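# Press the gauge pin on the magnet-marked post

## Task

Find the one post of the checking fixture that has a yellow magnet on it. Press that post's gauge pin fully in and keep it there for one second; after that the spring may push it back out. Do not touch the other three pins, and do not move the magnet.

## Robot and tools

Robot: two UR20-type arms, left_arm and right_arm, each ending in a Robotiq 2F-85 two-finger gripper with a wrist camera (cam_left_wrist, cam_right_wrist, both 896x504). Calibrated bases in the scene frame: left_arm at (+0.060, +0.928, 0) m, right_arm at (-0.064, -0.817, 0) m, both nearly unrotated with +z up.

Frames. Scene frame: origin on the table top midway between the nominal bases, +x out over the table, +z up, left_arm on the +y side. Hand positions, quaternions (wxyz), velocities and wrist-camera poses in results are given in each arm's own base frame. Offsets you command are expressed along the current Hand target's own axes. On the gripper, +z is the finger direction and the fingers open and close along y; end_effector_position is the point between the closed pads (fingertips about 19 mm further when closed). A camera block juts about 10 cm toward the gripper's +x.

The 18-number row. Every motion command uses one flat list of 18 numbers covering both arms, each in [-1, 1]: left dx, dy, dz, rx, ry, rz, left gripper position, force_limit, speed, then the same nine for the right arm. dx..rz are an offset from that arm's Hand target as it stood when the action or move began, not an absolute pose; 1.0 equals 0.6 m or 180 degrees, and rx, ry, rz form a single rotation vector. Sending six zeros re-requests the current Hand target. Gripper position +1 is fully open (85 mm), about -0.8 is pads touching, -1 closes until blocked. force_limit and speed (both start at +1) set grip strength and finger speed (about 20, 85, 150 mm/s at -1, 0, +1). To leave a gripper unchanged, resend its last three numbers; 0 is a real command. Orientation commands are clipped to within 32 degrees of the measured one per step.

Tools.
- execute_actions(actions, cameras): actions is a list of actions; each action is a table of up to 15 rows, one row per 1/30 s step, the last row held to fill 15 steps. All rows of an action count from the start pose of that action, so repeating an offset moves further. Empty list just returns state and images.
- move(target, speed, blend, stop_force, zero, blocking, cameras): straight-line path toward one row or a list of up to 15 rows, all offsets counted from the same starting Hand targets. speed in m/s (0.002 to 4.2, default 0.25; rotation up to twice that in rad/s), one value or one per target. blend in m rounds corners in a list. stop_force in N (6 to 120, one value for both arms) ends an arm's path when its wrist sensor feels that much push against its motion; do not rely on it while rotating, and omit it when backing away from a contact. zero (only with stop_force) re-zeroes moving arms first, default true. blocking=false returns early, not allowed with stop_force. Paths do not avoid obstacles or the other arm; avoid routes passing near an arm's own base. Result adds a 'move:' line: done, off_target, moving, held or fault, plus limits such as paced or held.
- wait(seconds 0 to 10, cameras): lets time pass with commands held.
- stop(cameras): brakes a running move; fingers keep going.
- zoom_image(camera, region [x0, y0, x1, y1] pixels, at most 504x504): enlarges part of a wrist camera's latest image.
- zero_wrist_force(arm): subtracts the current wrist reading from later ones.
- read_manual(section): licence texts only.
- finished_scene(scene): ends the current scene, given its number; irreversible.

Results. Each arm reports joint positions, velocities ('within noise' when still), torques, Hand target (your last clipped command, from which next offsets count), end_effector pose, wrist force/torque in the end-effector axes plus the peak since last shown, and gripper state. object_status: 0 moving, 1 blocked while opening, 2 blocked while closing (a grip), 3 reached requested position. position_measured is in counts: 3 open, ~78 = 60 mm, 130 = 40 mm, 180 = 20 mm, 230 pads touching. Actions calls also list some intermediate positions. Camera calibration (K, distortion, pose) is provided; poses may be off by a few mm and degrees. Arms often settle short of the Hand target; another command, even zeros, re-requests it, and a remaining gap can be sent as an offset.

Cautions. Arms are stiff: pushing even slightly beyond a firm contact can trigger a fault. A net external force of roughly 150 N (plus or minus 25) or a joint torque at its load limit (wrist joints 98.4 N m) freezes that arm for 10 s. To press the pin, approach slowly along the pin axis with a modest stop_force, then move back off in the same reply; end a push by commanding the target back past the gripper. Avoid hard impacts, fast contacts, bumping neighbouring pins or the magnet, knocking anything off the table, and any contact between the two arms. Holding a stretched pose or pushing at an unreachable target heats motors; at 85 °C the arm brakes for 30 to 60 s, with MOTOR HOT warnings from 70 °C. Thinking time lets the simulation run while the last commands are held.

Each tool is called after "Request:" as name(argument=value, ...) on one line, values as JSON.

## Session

Request:
execute_actions(actions=[])

Scene clock: 0.00 s.
left_arm: end_effector_position=(+1.6020, +0.5513, +0.3701) position_measured=3 object_status=3 end_effector_quat_wxyz=(-0.049, +0.940, +0.190, +0.279) | right_arm: end_effector_position=(+0.4481, +0.4679, +0.3319) position_measured=3 object_status=3 end_effector_quat_wxyz=(-0.272, +0.502, +0.649, +0.503)
Joint positions: left_arm=[0.193 -0.686 0.985 -2.439 -1.472 -3.319] | right_arm=[4.007 -1.969 -2.772 1.193 2.076 2.519]
Joint velocities: within noise
Joint torques (N m): no reading
Motor temperatures (°C): left_arm=[24 35 26 38 34 34] | right_arm=[28 35 36 37 34 38]
Wrist force (N): no reading
Wrist torque (N m): no reading
Wrist force, peak (N): no reading
Hand target: left_arm +1.6020, +0.5513, +0.3701; -0.049, +0.940, +0.190, +0.279 | right_arm +0.4481, +0.4679, +0.3319; -0.272, +0.502, +0.649, +0.503
Tool commands: left_gripper/position=+1.0 left_gripper/force_limit=+1.0 left_gripper/speed=+1.0 right_gripper/position=+1.0 right_gripper/force_limit=+1.0 right_gripper/speed=+1.0
camera_calibration:
cam_left_wrist: T_world_to_cam=[[0.280319, -0.958405, -0.0536817, 0.116011], [-0.933413, -0.259108, -0.248199, 1.75322], [0.223966, 0.119682, -0.967221, 0.0591923], [0, 0, 0, 1]] pos_world=[1.5907, 0.558373, 0.498626]
cam_right_wrist: T_world_to_cam=[[0.956613, -0.13676, 0.257272, -0.433465], [0.120637, -0.61784, -0.776995, 0.502422], [0.265214, 0.774319, -0.574535, -0.162484], [0, 0, 0, 1]] pos_world=[0.39714, 0.37695, 0.408545]

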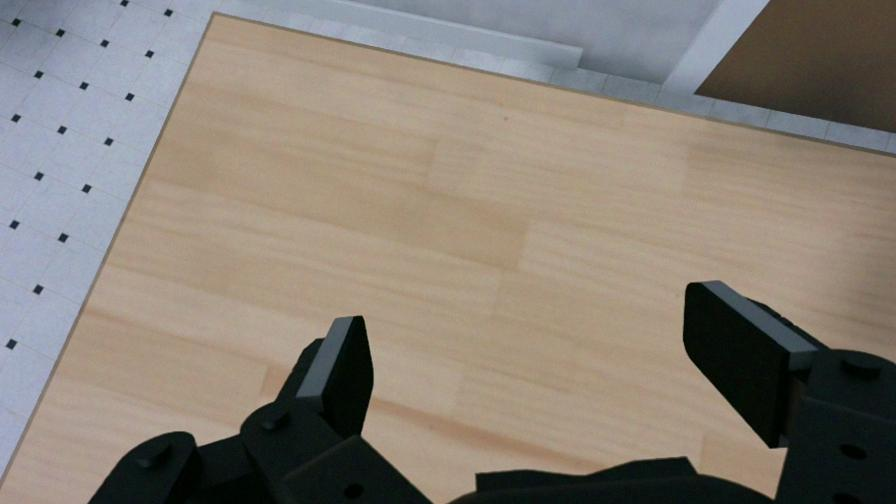

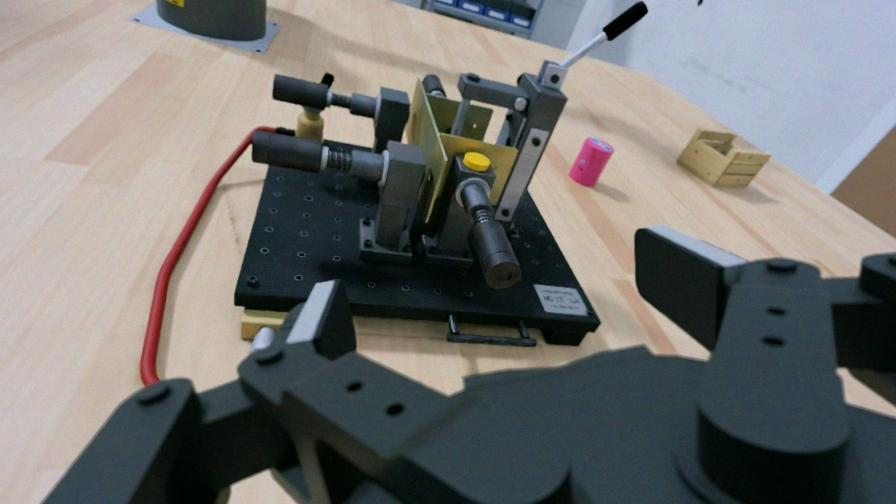

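Request:
move(target=[0,0,0,0,0,0,1,1,1,-0.1975,0.0627,0.313,0.0492,0.0456,0.1184,-1,1,0], speed=0.3, cameras=["cam_right_wrist"])

Request:
zoom_image(camera="cam_right_wrist", region=[300, 80, 750, 430])

Scene clock: 3.17 s.
left_arm: end_effector_position=(+1.6020, +0.5513, +0.3701) position_measured=3 object_status=3 end_effector_quat_wxyz=(-0.049, +0.940, +0.190, +0.279) | right_arm: end_effector_position=(+0.5526, +0.5964, +0.1795) position_measured=232 object_status=3 end_effector_quat_wxyz=(-0.443, +0.554, +0.561, +0.427) end_effector_velocity=(+0.001, +0.001, -0.003) end_effector_angular_velocity=(-0.001, +0.002, +0.001)
Joint positions: left_arm=[0.193 -0.686 0.985 -2.439 -1.472 -3.319] | right_arm=[3.919 -2.373 -2.457 1.338 2.357 2.901]
Joint velocities: left_arm=[within noise] | right_arm=[0 -0.005 0.003 0.001 0.001 0.001]
Joint torques (N m): left_arm=[0.95 -277.45 -105.35 -11.35 1.2 -0.05] | right_arm=[-18.2 134.7 17.21 13.62 7.87 5.47]
Motor temperatures (°C): left_arm=[24 35 26 38 34 34] | right_arm=[28 35 36 37 34 38]
Wrist force (N): left_arm=[0.2 -0.1 -0.2] | right_arm=[-0.4 0.4 -0.6]
Wrist torque (N m): left_arm=[-0.02 -0.02 0.00] | right_arm=[0.10 0.24 -0.34]
Wrist force, peak (N): left_arm=[0.7 -0.5 -0.3] | right_arm=[-2.8 2.5 2.0]
Hand target: left_arm +1.6020, +0.5513, +0.3701; -0.049, +0.940, +0.190, +0.279 | right_arm +0.5527, +0.5965, +0.1794; -0.443, +0.554, +0.561, +0.427
Off the commanded pose: left_arm 0.000 m, 0 deg | right_arm 0.000 m, 0 deg.
move: done
camera_calibration:
cam_right_wrist: T_world_to_cam=[[0.984336, -0.0867822, -0.153465, -0.448027], [-0.176236, -0.508294, -0.842958, 0.561374], [-0.0048516, 0.8568, -0.515626, -0.287791], [0, 0, 0, 1]] pos_world=[0.538548, 0.493041, 0.256066]
Images, in order (width x height): cam_right_wrist 896x504.

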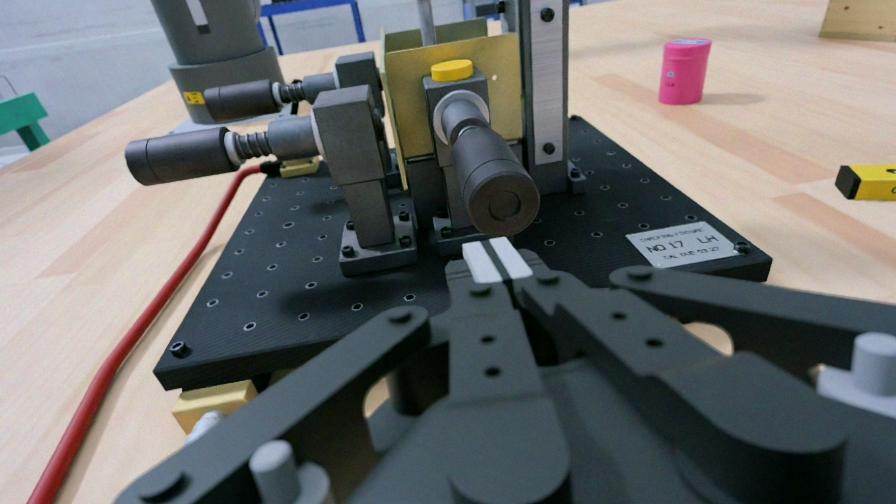

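Scaled by 1.120 from the camera's 896x504 image, which has a finer 1280x720 frame.

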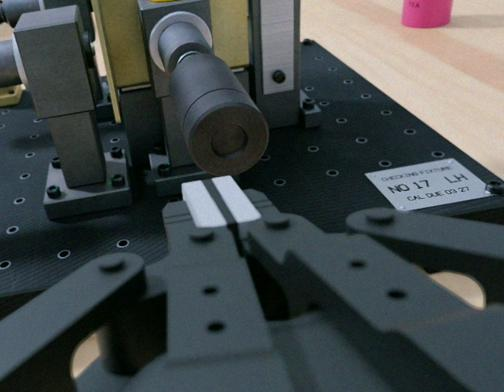

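Request:
move(target=[[0,0,0,0,0,0,1,1,1,0.0203,0.024,0.0665,0,0,0,-1,1,0],[0,0,0,0,0,0,1,1,1,0.0403,0.025,0.1473,0,0,0,-1,1,0]], speed=[0.12,0.012], stop_force=50, cameras=["cam_right_wrist"])

Request:
zoom_image(camera="cam_right_wrist", region=[300, 80, 750, 430])

Scene clock: 9.80 s.
left_arm: end_effector_position=(+1.6020, +0.5513, +0.3701) position_measured=3 object_status=3 end_effector_quat_wxyz=(-0.049, +0.940, +0.190, +0.279) | right_arm: end_effector_position=(+0.5657, +0.6827, +0.1812) position_measured=232 object_status=3 end_effector_quat_wxyz=(-0.443, +0.554, +0.561, +0.427)
Joint positions: left_arm=[0.193 -0.686 0.985 -2.439 -1.472 -3.319] | right_arm=[3.999 -2.365 -2.376 1.274 2.282 2.937]
Joint velocities: within noise
Joint torques (N m): left_arm=[8.22 -280.98 -110.04 -11.13 3.96 1.57] | right_arm=[5.37 173.44 21.25 6.56 5.1 -7.17]
Motor temperatures (°C): left_arm=[24 35 26 38 34 34] | right_arm=[28 35 36 37 34 38]
Wrist force (N): left_arm=[0.1 -0.3 0.0] | right_arm=[-6.0 -5.6 -54.3]
Wrist torque (N m): left_arm=[-0.05 0.00 0.00] | right_arm=[-0.09 0.21 -0.17]
Wrist force, peak (N): left_arm=[0.7 -0.2 -0.2] | right_arm=[-16.1 -5.4 -97.5]
Hand target: left_arm +1.6020, +0.5513, +0.3701; -0.049, +0.940, +0.190, +0.279 | right_arm +0.5658, +0.6827, +0.1812; -0.443, +0.554, +0.561, +0.427 (not the last commanded pose)
Off the commanded pose: left_arm 0.000 m, 0 deg | right_arm 0.006 m, 0 deg.
move: contact (right_arm); path passed 1 of 2 targets
camera_calibration:
cam_right_wrist: T_world_to_cam=[[0.984316, -0.0867425, -0.153614, -0.453145], [-0.176344, -0.508225, -0.842977, 0.609006], [-0.00494866, 0.856845, -0.515551, -0.360784], [0, 0, 0, 1]] pos_world=[0.551647, 0.579342, 0.257766]
Images, in order (width x height): cam_right_wrist 896x504.

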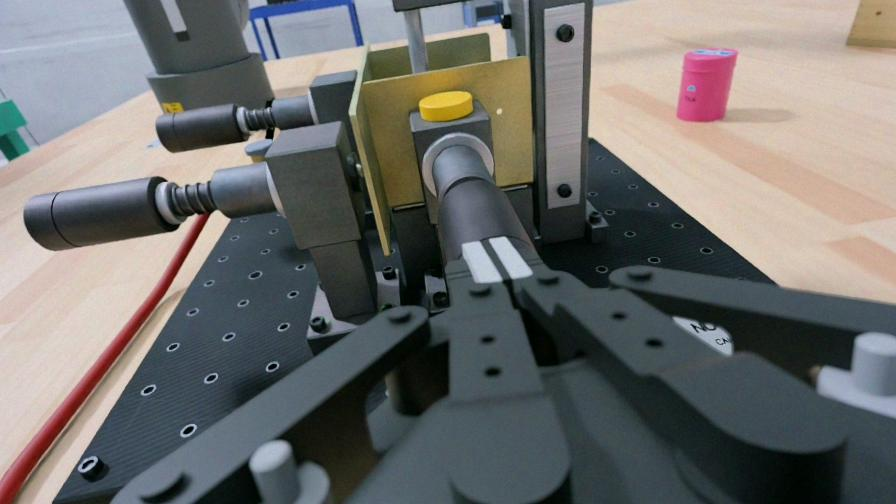

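Scaled by 1.120 from the camera's 896x504 image, which has a finer 1280x720 frame.

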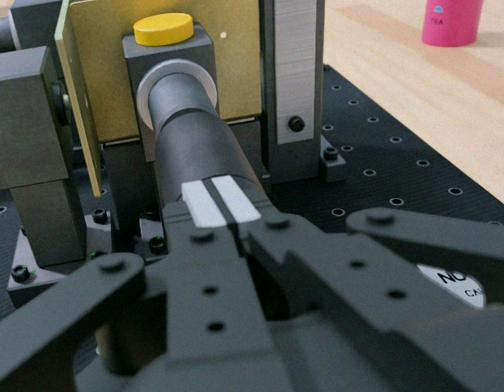

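Request:
wait(seconds=0.8, cameras=[])

Request:
move(target=[0,0,0,0,0,0,1,1,1,-0.0162,-0.0008,-0.0646,0,0,0,-1,1,0], speed=0.06, cameras=[])

Request:
finished_scene(scene=2)

Scene clock: 12.53 s.
left_arm: end_effector_position=(+1.6020, +0.5513, +0.3701) position_measured=3 object_status=3 end_effector_quat_wxyz=(-0.049, +0.940, +0.190, +0.279) | right_arm: end_effector_position=(+0.5658, +0.6827, +0.1812) position_measured=232 object_status=3 end_effector_quat_wxyz=(-0.443, +0.554, +0.561, +0.427)
Joint positions: left_arm=[0.193 -0.686 0.985 -2.439 -1.472 -3.319] | right_arm=[3.999 -2.365 -2.376 1.274 2.282 2.937]
Joint velocities: within noise
Joint torques (N m): left_arm=[3.54 -289.13 -111.17 -10.92 3.98 2.72] | right_arm=[5.53 160.34 22.29 6.75 4.27 -6.98]
Motor temperatures (°C): left_arm=[24 35 26 38 34 34] | right_arm=[28 35 36 37 34 38]
Wrist force (N): left_arm=[0.5 -0.3 -0.1] | right_arm=[-5.5 -6.2 -52.4]
Wrist torque (N m): left_arm=[-0.04 -0.07 0.00] | right_arm=[-0.16 0.20 -0.17]
Wrist force, peak (N): left_arm=[0.7 -0.3 -0.3] | right_arm=[-6.1 -5.7 -54.1]
Hand target: left_arm +1.6020, +0.5513, +0.3701; -0.049, +0.940, +0.190, +0.279 | right_arm +0.5658, +0.6827, +0.1812; -0.443, +0.554, +0.561, +0.427 (not the last commanded pose)
Tool commands: left_gripper/position=+1.0 left_gripper/force_limit=+1.0 left_gripper/speed=+1.0 right_gripper/position=-1.0 right_gripper/force_limit=+1.0 right_gripper/speed=+0.0
Off the commanded pose: left_arm 0.000 m, 0 deg | right_arm 0.006 m, 0 deg.
wait: 0.80 s; at rest from the start
No camera images: "cameras" was empty.

Scene clock: 13.57 s.
left_arm: end_effector_position=(+1.6020, +0.5513, +0.3701) position_measured=3 object_status=3 end_effector_quat_wxyz=(-0.049, +0.940, +0.190, +0.279) | right_arm: end_effector_position=(+0.5661, +0.6429, +0.1812) position_measured=232 object_status=3 end_effector_quat_wxyz=(-0.443, +0.554, +0.561, +0.427)
Joint positions: left_arm=[0.193 -0.686 0.985 -2.439 -1.472 -3.319] | right_arm=[3.957 -2.366 -2.407 1.293 2.322 2.919]
Joint velocities: within noise
Joint torques (N m): left_arm=[7.49 -285.44 -114.9 -10.8 4.38 2.73] | right_arm=[-14.75 135.96 -6.65 14.06 4.83 -7.44]
Motor temperatures (°C): left_arm=[24 35 26 38 34 34] | right_arm=[28 35 36 37 34 38]
Wrist force (N): left_arm=[0.1 -0.1 0.0] | right_arm=[-0.6 -0.1 -0.3]
Wrist torque (N m): left_arm=[-0.01 0.00 -0.01] | right_arm=[0.00 0.30 -0.23]
Wrist force, peak (N): left_arm=[0.7 -0.1 0.1] | right_arm=[-5.7 -6.0 -52.2]
Hand target: left_arm +1.6020, +0.5513, +0.3701; -0.049, +0.940, +0.190, +0.279 | right_arm +0.5661, +0.6427, +0.1812; -0.443, +0.554, +0.561, +0.427
Off the commanded pose: left_arm 0.000 m, 0 deg | right_arm 0.000 m, 0 deg.
move: done
No camera images: "cameras" was empty.

The scene is finished: the task was done.


## Next scene

The same job, from a new start.

Request:
execute_actions(actions=[])

Scene clock: 0.00 s.
left_arm: end_effector_position=(+0.3071, -0.4220, +0.1602) position_measured=3 object_status=3 end_effector_quat_wxyz=(+0.066, +0.956, -0.074, +0.275) | right_arm: end_effector_position=(+0.4900, -0.3027, +0.2369) position_measured=3 object_status=3 end_effector_quat_wxyz=(+0.548, -0.467, -0.511, -0.471)
Joint positions: left_arm=[-1.763 -1.739 2.857 -2.766 -1.003 1.555] | right_arm=[2.511 -2.074 -2.06 -2.212 2.389 -0.015]
Joint velocities: within noise
Joint torques (N m): no reading
Motor temperatures (°C): left_arm=[24 35 26 38 34 33] | right_arm=[28 35 35 36 33 38]
Wrist force (N): no reading
Wrist torque (N m): no reading
Wrist force, peak (N): no reading
Hand target: left_arm +0.3071, -0.4220, +0.1602; +0.066, +0.956, -0.074, +0.275 | right_arm +0.4900, -0.3027, +0.2369; +0.548, -0.467, -0.511, -0.471
Tool commands: left_gripper/position=+1.0 left_gripper/force_limit=+1.0 left_gripper/speed=+1.0 right_gripper/position=+1.0 right_gripper/force_limit=+1.0 right_gripper/speed=+1.0
camera_calibration:
cam_left_wrist: T_world_to_cam=[[-0.285835, -0.958093, 0.0188626, -0.30276], [-0.929607, 0.27245, -0.248197, 0.463413], [0.232657, -0.0884782, -0.968526, 0.172428], [0, 0, 0, 1]] pos_world=[0.304136, -0.401073, 0.28773]
cam_right_wrist: T_world_to_cam=[[0.978979, 0.0562001, -0.196068, -0.399553], [-0.174505, -0.266853, -0.947807, 0.238768], [-0.105588, 0.962097, -0.251436, 0.530477], [0, 0, 0, 1]] pos_world=[0.488832, -0.424199, 0.281347]

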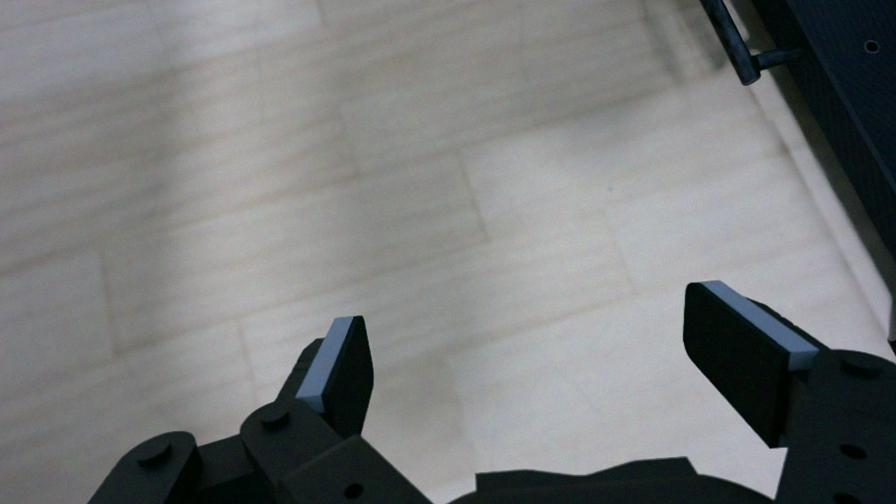

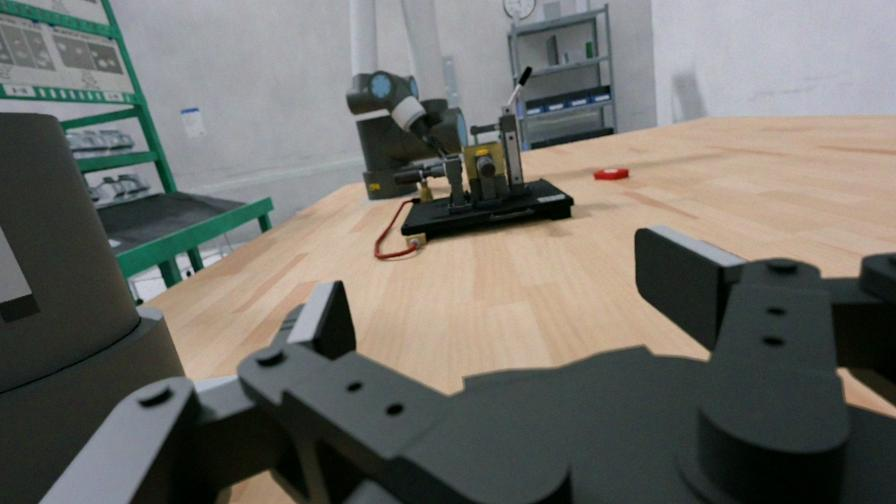

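Request:
zoom_image(camera="cam_right_wrist", region=[360, 50, 600, 270])

Scaled by 2.100 from the camera's 896x504 image, which has a finer 1280x720 frame.

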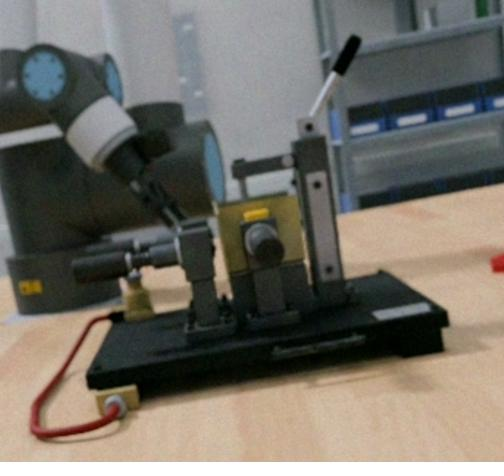

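Request:
move(target=[[0,0,0,0,0,0,1,1,1,0.0373,0.257,0.4747,-0.068,-0.044,0.002,-1,1,0],[0,0,0,0,0,0,1,1,1,0.0097,0.0493,0.978,-0.1362,-0.088,0.0044,-1,1,0]], speed=0.4, blend=[0.1,0], cameras=["cam_right_wrist"])

Request:
zoom_image(camera="cam_right_wrist", region=[300, 30, 750, 380])

Scene clock: 3.80 s.
left_arm: end_effector_position=(+0.3071, -0.4220, +0.1602) position_measured=3 object_status=3 end_effector_quat_wxyz=(+0.066, +0.956, -0.074, +0.275) | right_arm: end_effector_position=(+0.4489, +0.2826, +0.2668) position_measured=232 object_status=3 end_effector_quat_wxyz=(-0.365, +0.635, +0.466, +0.496)
Joint positions: left_arm=[-1.763 -1.739 2.857 -2.766 -1.003 1.555] | right_arm=[3.666 -1.479 -2.619 -2.512 3.996 -0.218]
Joint velocities: within noise
Joint torques (N m): left_arm=[7.68 -7.41 -55.27 -8.76 3 -0.65] | right_arm=[17.3 47.34 72.73 -3.11 2.28 -7.6]
Motor temperatures (°C): left_arm=[24 35 26 38 34 33] | right_arm=[28 35 35 36 33 38]
Wrist force (N): left_arm=[0.1 0.0 -0.3] | right_arm=[-0.4 -0.2 1.4]
Wrist torque (N m): left_arm=[0.00 -0.01 0.00] | right_arm=[0.20 0.21 -0.22]
Wrist force, peak (N): left_arm=[-0.1 -0.5 -0.3] | right_arm=[-0.1 -2.4 3.5]
Hand target: left_arm +0.3071, -0.4220, +0.1602; +0.066, +0.956, -0.074, +0.275 | right_arm +0.4489, +0.2827, +0.2669; -0.365, +0.635, +0.466, +0.496
Off the commanded pose: left_arm 0.000 m, 0 deg | right_arm 0.000 m, 0 deg.
move: done
camera_calibration:
cam_right_wrist: T_world_to_cam=[[0.906647, -0.397212, -0.142172, -0.240179], [-0.319953, -0.427715, -0.845393, 0.499652], [0.274991, 0.811962, -0.514876, -0.0875723], [0, 0, 0, 1]] pos_world=[0.401705, 0.189412, 0.343167]
Images, in order (width x height): cam_right_wrist 896x504.

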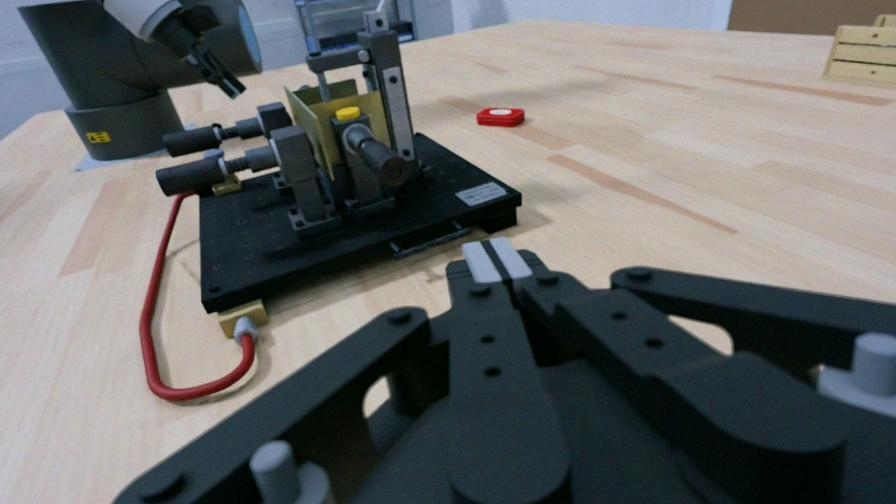

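Scaled by 1.120 from the camera's 896x504 image, which has a finer 1280x720 frame.

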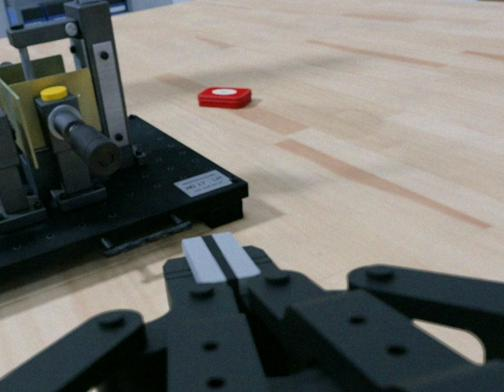

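Request:
move(target=[0,0,0,0,0,0,1,1,1,-0.0123,-0.0515,0.5424,0.0884,0,-0.022,-1,1,0], speed=0.3, cameras=["cam_right_wrist"])

Request:
zoom_image(camera="cam_right_wrist", region=[300, 80, 750, 430])

Scene clock: 6.30 s.
left_arm: end_effector_position=(+0.3071, -0.4220, +0.1602) position_measured=3 object_status=3 end_effector_quat_wxyz=(+0.066, +0.956, -0.074, +0.275) | right_arm: end_effector_position=(+0.5132, +0.5913, +0.1809) position_measured=232 object_status=3 end_effector_quat_wxyz=(-0.432, +0.562, +0.552, +0.439)
Joint positions: left_arm=[-1.763 -1.739 2.857 -2.766 -1.003 1.555] | right_arm=[3.981 -1.866 -2.369 -2.367 4.024 -0.206]
Joint velocities: within noise
Joint torques (N m): left_arm=[3.48 -3.99 -60.09 -8.33 3.25 -0.7] | right_arm=[23.53 83.75 63.03 -3.8 -5.9 -6.97]
Motor temperatures (°C): left_arm=[24 35 26 38 34 33] | right_arm=[28 35 35 36 33 38]
Wrist force (N): left_arm=[-0.1 0.1 0.0] | right_arm=[-0.3 -0.9 1.1]
Wrist torque (N m): left_arm=[0.02 0.03 0.00] | right_arm=[0.21 0.22 -0.13]
Wrist force, peak (N): left_arm=[0.4 0.1 -0.4] | right_arm=[-0.6 0.4 4.9]
Hand target: left_arm +0.3071, -0.4220, +0.1602; +0.066, +0.956, -0.074, +0.275 | right_arm +0.5133, +0.5915, +0.1809; -0.432, +0.562, +0.552, +0.439
Off the commanded pose: left_arm 0.000 m, 0 deg | right_arm 0.000 m, 0 deg.
move: done
camera_calibration:
cam_right_wrist: T_world_to_cam=[[0.981853, -0.125387, -0.142275, -0.387369], [-0.186426, -0.50059, -0.845373, 0.554176], [0.0347776, 0.856556, -0.514881, -0.303188], [0, 0, 0, 1]] pos_world=[0.494197, 0.488541, 0.257267]
Images, in order (width x height): cam_right_wrist 896x504.

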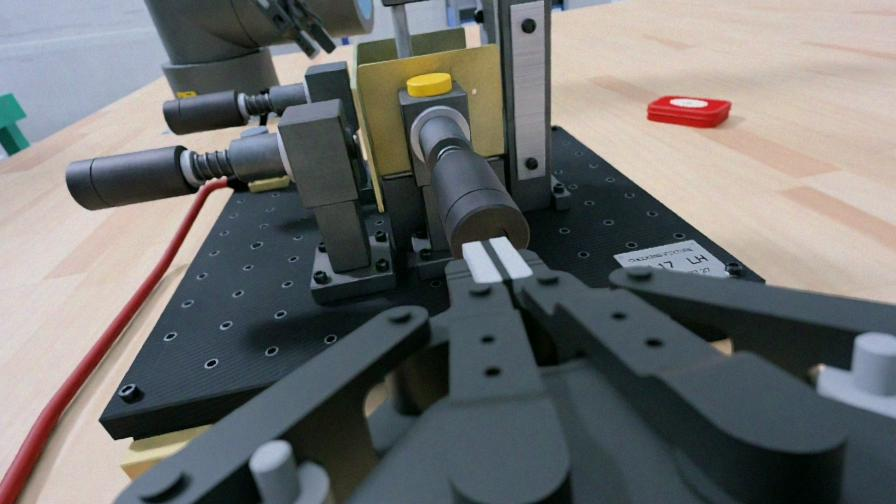

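Scaled by 1.120 from the camera's 896x504 image, which has a finer 1280x720 frame.

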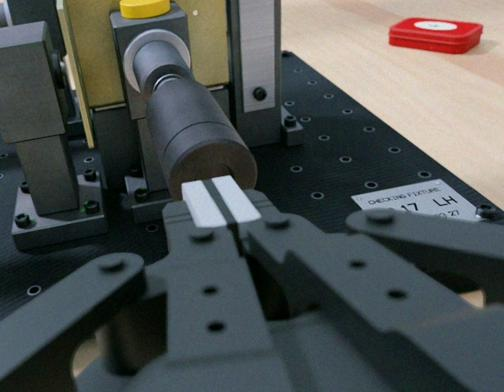

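Request:
move(target=[[0,0,0,0,0,0,1,1,1,0,0.0133,0.0552,0,0,0,-1,1,0],[0,0,0,0,0,0,1,1,1,0.0222,0.013,0.1442,0,0,0,-1,1,0]], speed=[0.12,0.012], stop_force=50, cameras=["cam_right_wrist"])

Request:
zoom_image(camera="cam_right_wrist", region=[300, 80, 750, 430])

Scene clock: 10.87 s.
left_arm: end_effector_position=(+0.3071, -0.4220, +0.1602) position_measured=3 object_status=3 end_effector_quat_wxyz=(+0.066, +0.956, -0.074, +0.275) | right_arm: end_effector_position=(+0.5222, +0.6496, +0.1728) position_measured=232 object_status=3 end_effector_quat_wxyz=(-0.432, +0.562, +0.552, +0.439)
Joint positions: left_arm=[-1.763 -1.739 2.857 -2.766 -1.003 1.555] | right_arm=[4.037 -1.905 -2.322 -2.362 4.077 -0.184]
Joint velocities: within noise
Joint torques (N m): left_arm=[12.09 -5.86 -64.88 -7.03 3.98 -0.95] | right_arm=[6.44 130.72 68.61 12.82 -4.48 -7.28]
Motor temperatures (°C): left_arm=[24 35 26 38 34 33] | right_arm=[28 35 35 36 33 38]
Wrist force (N): left_arm=[0.1 -0.1 -0.1] | right_arm=[-8.5 -0.9 -47.2]
Wrist torque (N m): left_arm=[-0.01 -0.03 0.00] | right_arm=[0.44 0.45 -0.12]
Wrist force, peak (N): left_arm=[0.0 -0.2 -0.4] | right_arm=[1.2 1.0 -98.0]
Hand target: left_arm +0.3071, -0.4220, +0.1602; +0.066, +0.956, -0.074, +0.275 | right_arm +0.5222, +0.6496, +0.1728; -0.432, +0.562, +0.552, +0.439 (not the last commanded pose)
Off the commanded pose: left_arm 0.000 m, 0 deg | right_arm 0.029 m, 0 deg.
move: contact (right_arm); path passed 1 of 2 targets
camera_calibration:
cam_right_wrist: T_world_to_cam=[[0.981859, -0.125221, -0.142379, -0.390115], [-0.186431, -0.500621, -0.845353, 0.578206], [0.034578, 0.856562, -0.514885, -0.357511], [0, 0, 0, 1]] pos_world=[0.503196, 0.546841, 0.249167]
Images, in order (width x height): cam_right_wrist 896x504.

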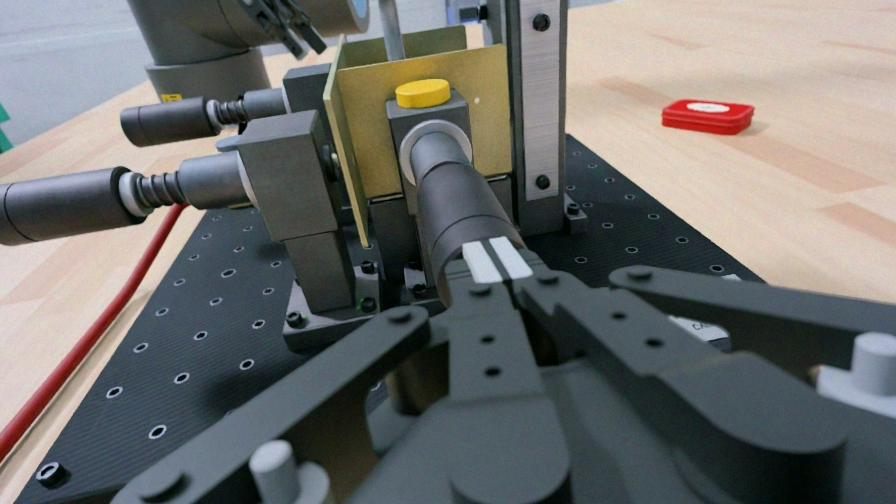

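Scaled by 1.120 from the camera's 896x504 image, which has a finer 1280x720 frame.

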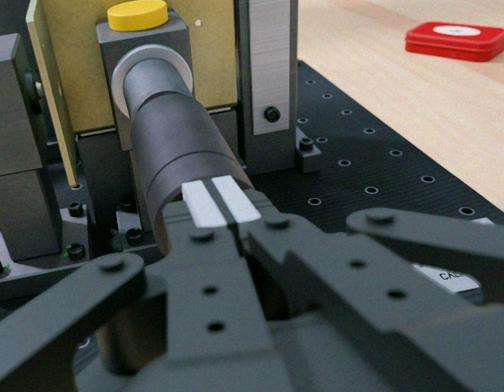

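Request:
wait(seconds=0.8, cameras=[])

Request:
move(target=[0,0,0,0,0,0,1,1,1,-0.0162,-0.0008,-0.0646,0,0,0,-1,1,0], speed=0.06, cameras=[])

Request:
finished_scene(scene=3)

Scene clock: 13.43 s.
left_arm: end_effector_position=(+0.3071, -0.4220, +0.1602) position_measured=3 object_status=3 end_effector_quat_wxyz=(+0.066, +0.956, -0.074, +0.275) | right_arm: end_effector_position=(+0.5222, +0.6496, +0.1728) position_measured=232 object_status=3 end_effector_quat_wxyz=(-0.432, +0.562, +0.552, +0.439)
Joint positions: left_arm=[-1.763 -1.739 2.857 -2.766 -1.003 1.555] | right_arm=[4.037 -1.905 -2.322 -2.362 4.077 -0.184]
Joint velocities: within noise
Joint torques (N m): left_arm=[7.73 -7.4 -66.23 -7.37 4.91 -1.13] | right_arm=[5.36 129.1 69.8 7.54 -4.47 -7.15]
Motor temperatures (°C): left_arm=[24 35 26 38 34 33] | right_arm=[28 35 35 36 33 38]
Wrist force (N): left_arm=[0.0 0.1 -0.2] | right_arm=[-9.3 -0.8 -45.4]
Wrist torque (N m): left_arm=[0.01 0.00 0.00] | right_arm=[0.50 0.44 -0.13]
Wrist force, peak (N): left_arm=[0.5 0.1 -0.3] | right_arm=[-8.2 -0.7 -47.2]
Hand target: left_arm +0.3071, -0.4220, +0.1602; +0.066, +0.956, -0.074, +0.275 | right_arm +0.5222, +0.6496, +0.1728; -0.432, +0.562, +0.552, +0.439 (not the last commanded pose)
Tool commands: left_gripper/position=+1.0 left_gripper/force_limit=+1.0 left_gripper/speed=+1.0 right_gripper/position=-1.0 right_gripper/force_limit=+1.0 right_gripper/speed=+0.0
Off the commanded pose: left_arm 0.000 m, 0 deg | right_arm 0.029 m, 0 deg.
wait: 0.80 s; at rest from the start
No camera images: "cameras" was empty.

Scene clock: 14.50 s.
left_arm: end_effector_position=(+0.3071, -0.4220, +0.1602) position_measured=3 object_status=3 end_effector_quat_wxyz=(+0.066, +0.956, -0.074, +0.275) | right_arm: end_effector_position=(+0.5210, +0.6098, +0.1728) position_measured=232 object_status=3 end_effector_quat_wxyz=(-0.432, +0.562, +0.552, +0.439)
Joint positions: left_arm=[-1.763 -1.739 2.857 -2.766 -1.003 1.555] | right_arm=[3.993 -1.89 -2.35 -2.359 4.035 -0.201]
Joint velocities: within noise
Joint torques (N m): left_arm=[11.26 -6.63 -65.37 -7.64 4.22 -0.74] | right_arm=[-24.09 128.38 32.7 5.74 -4.16 -7.73]
Motor temperatures (°C): left_arm=[24 35 26 38 34 33] | right_arm=[28 35 35 36 33 38]
Wrist force (N): left_arm=[0.1 -0.2 -0.2] | right_arm=[-0.6 -0.8 1.1]
Wrist torque (N m): left_arm=[-0.03 -0.02 0.01] | right_arm=[0.27 0.26 -0.12]
Wrist force, peak (N): left_arm=[0.3 0.3 0.0] | right_arm=[-9.6 -1.1 -44.8]
Hand target: left_arm +0.3071, -0.4220, +0.1602; +0.066, +0.956, -0.074, +0.275 | right_arm +0.5210, +0.6097, +0.1728; -0.432, +0.562, +0.552, +0.439
Off the commanded pose: left_arm 0.000 m, 0 deg | right_arm 0.000 m, 0 deg.
move: done
No camera images: "cameras" was empty.

The scene is finished: the task was done.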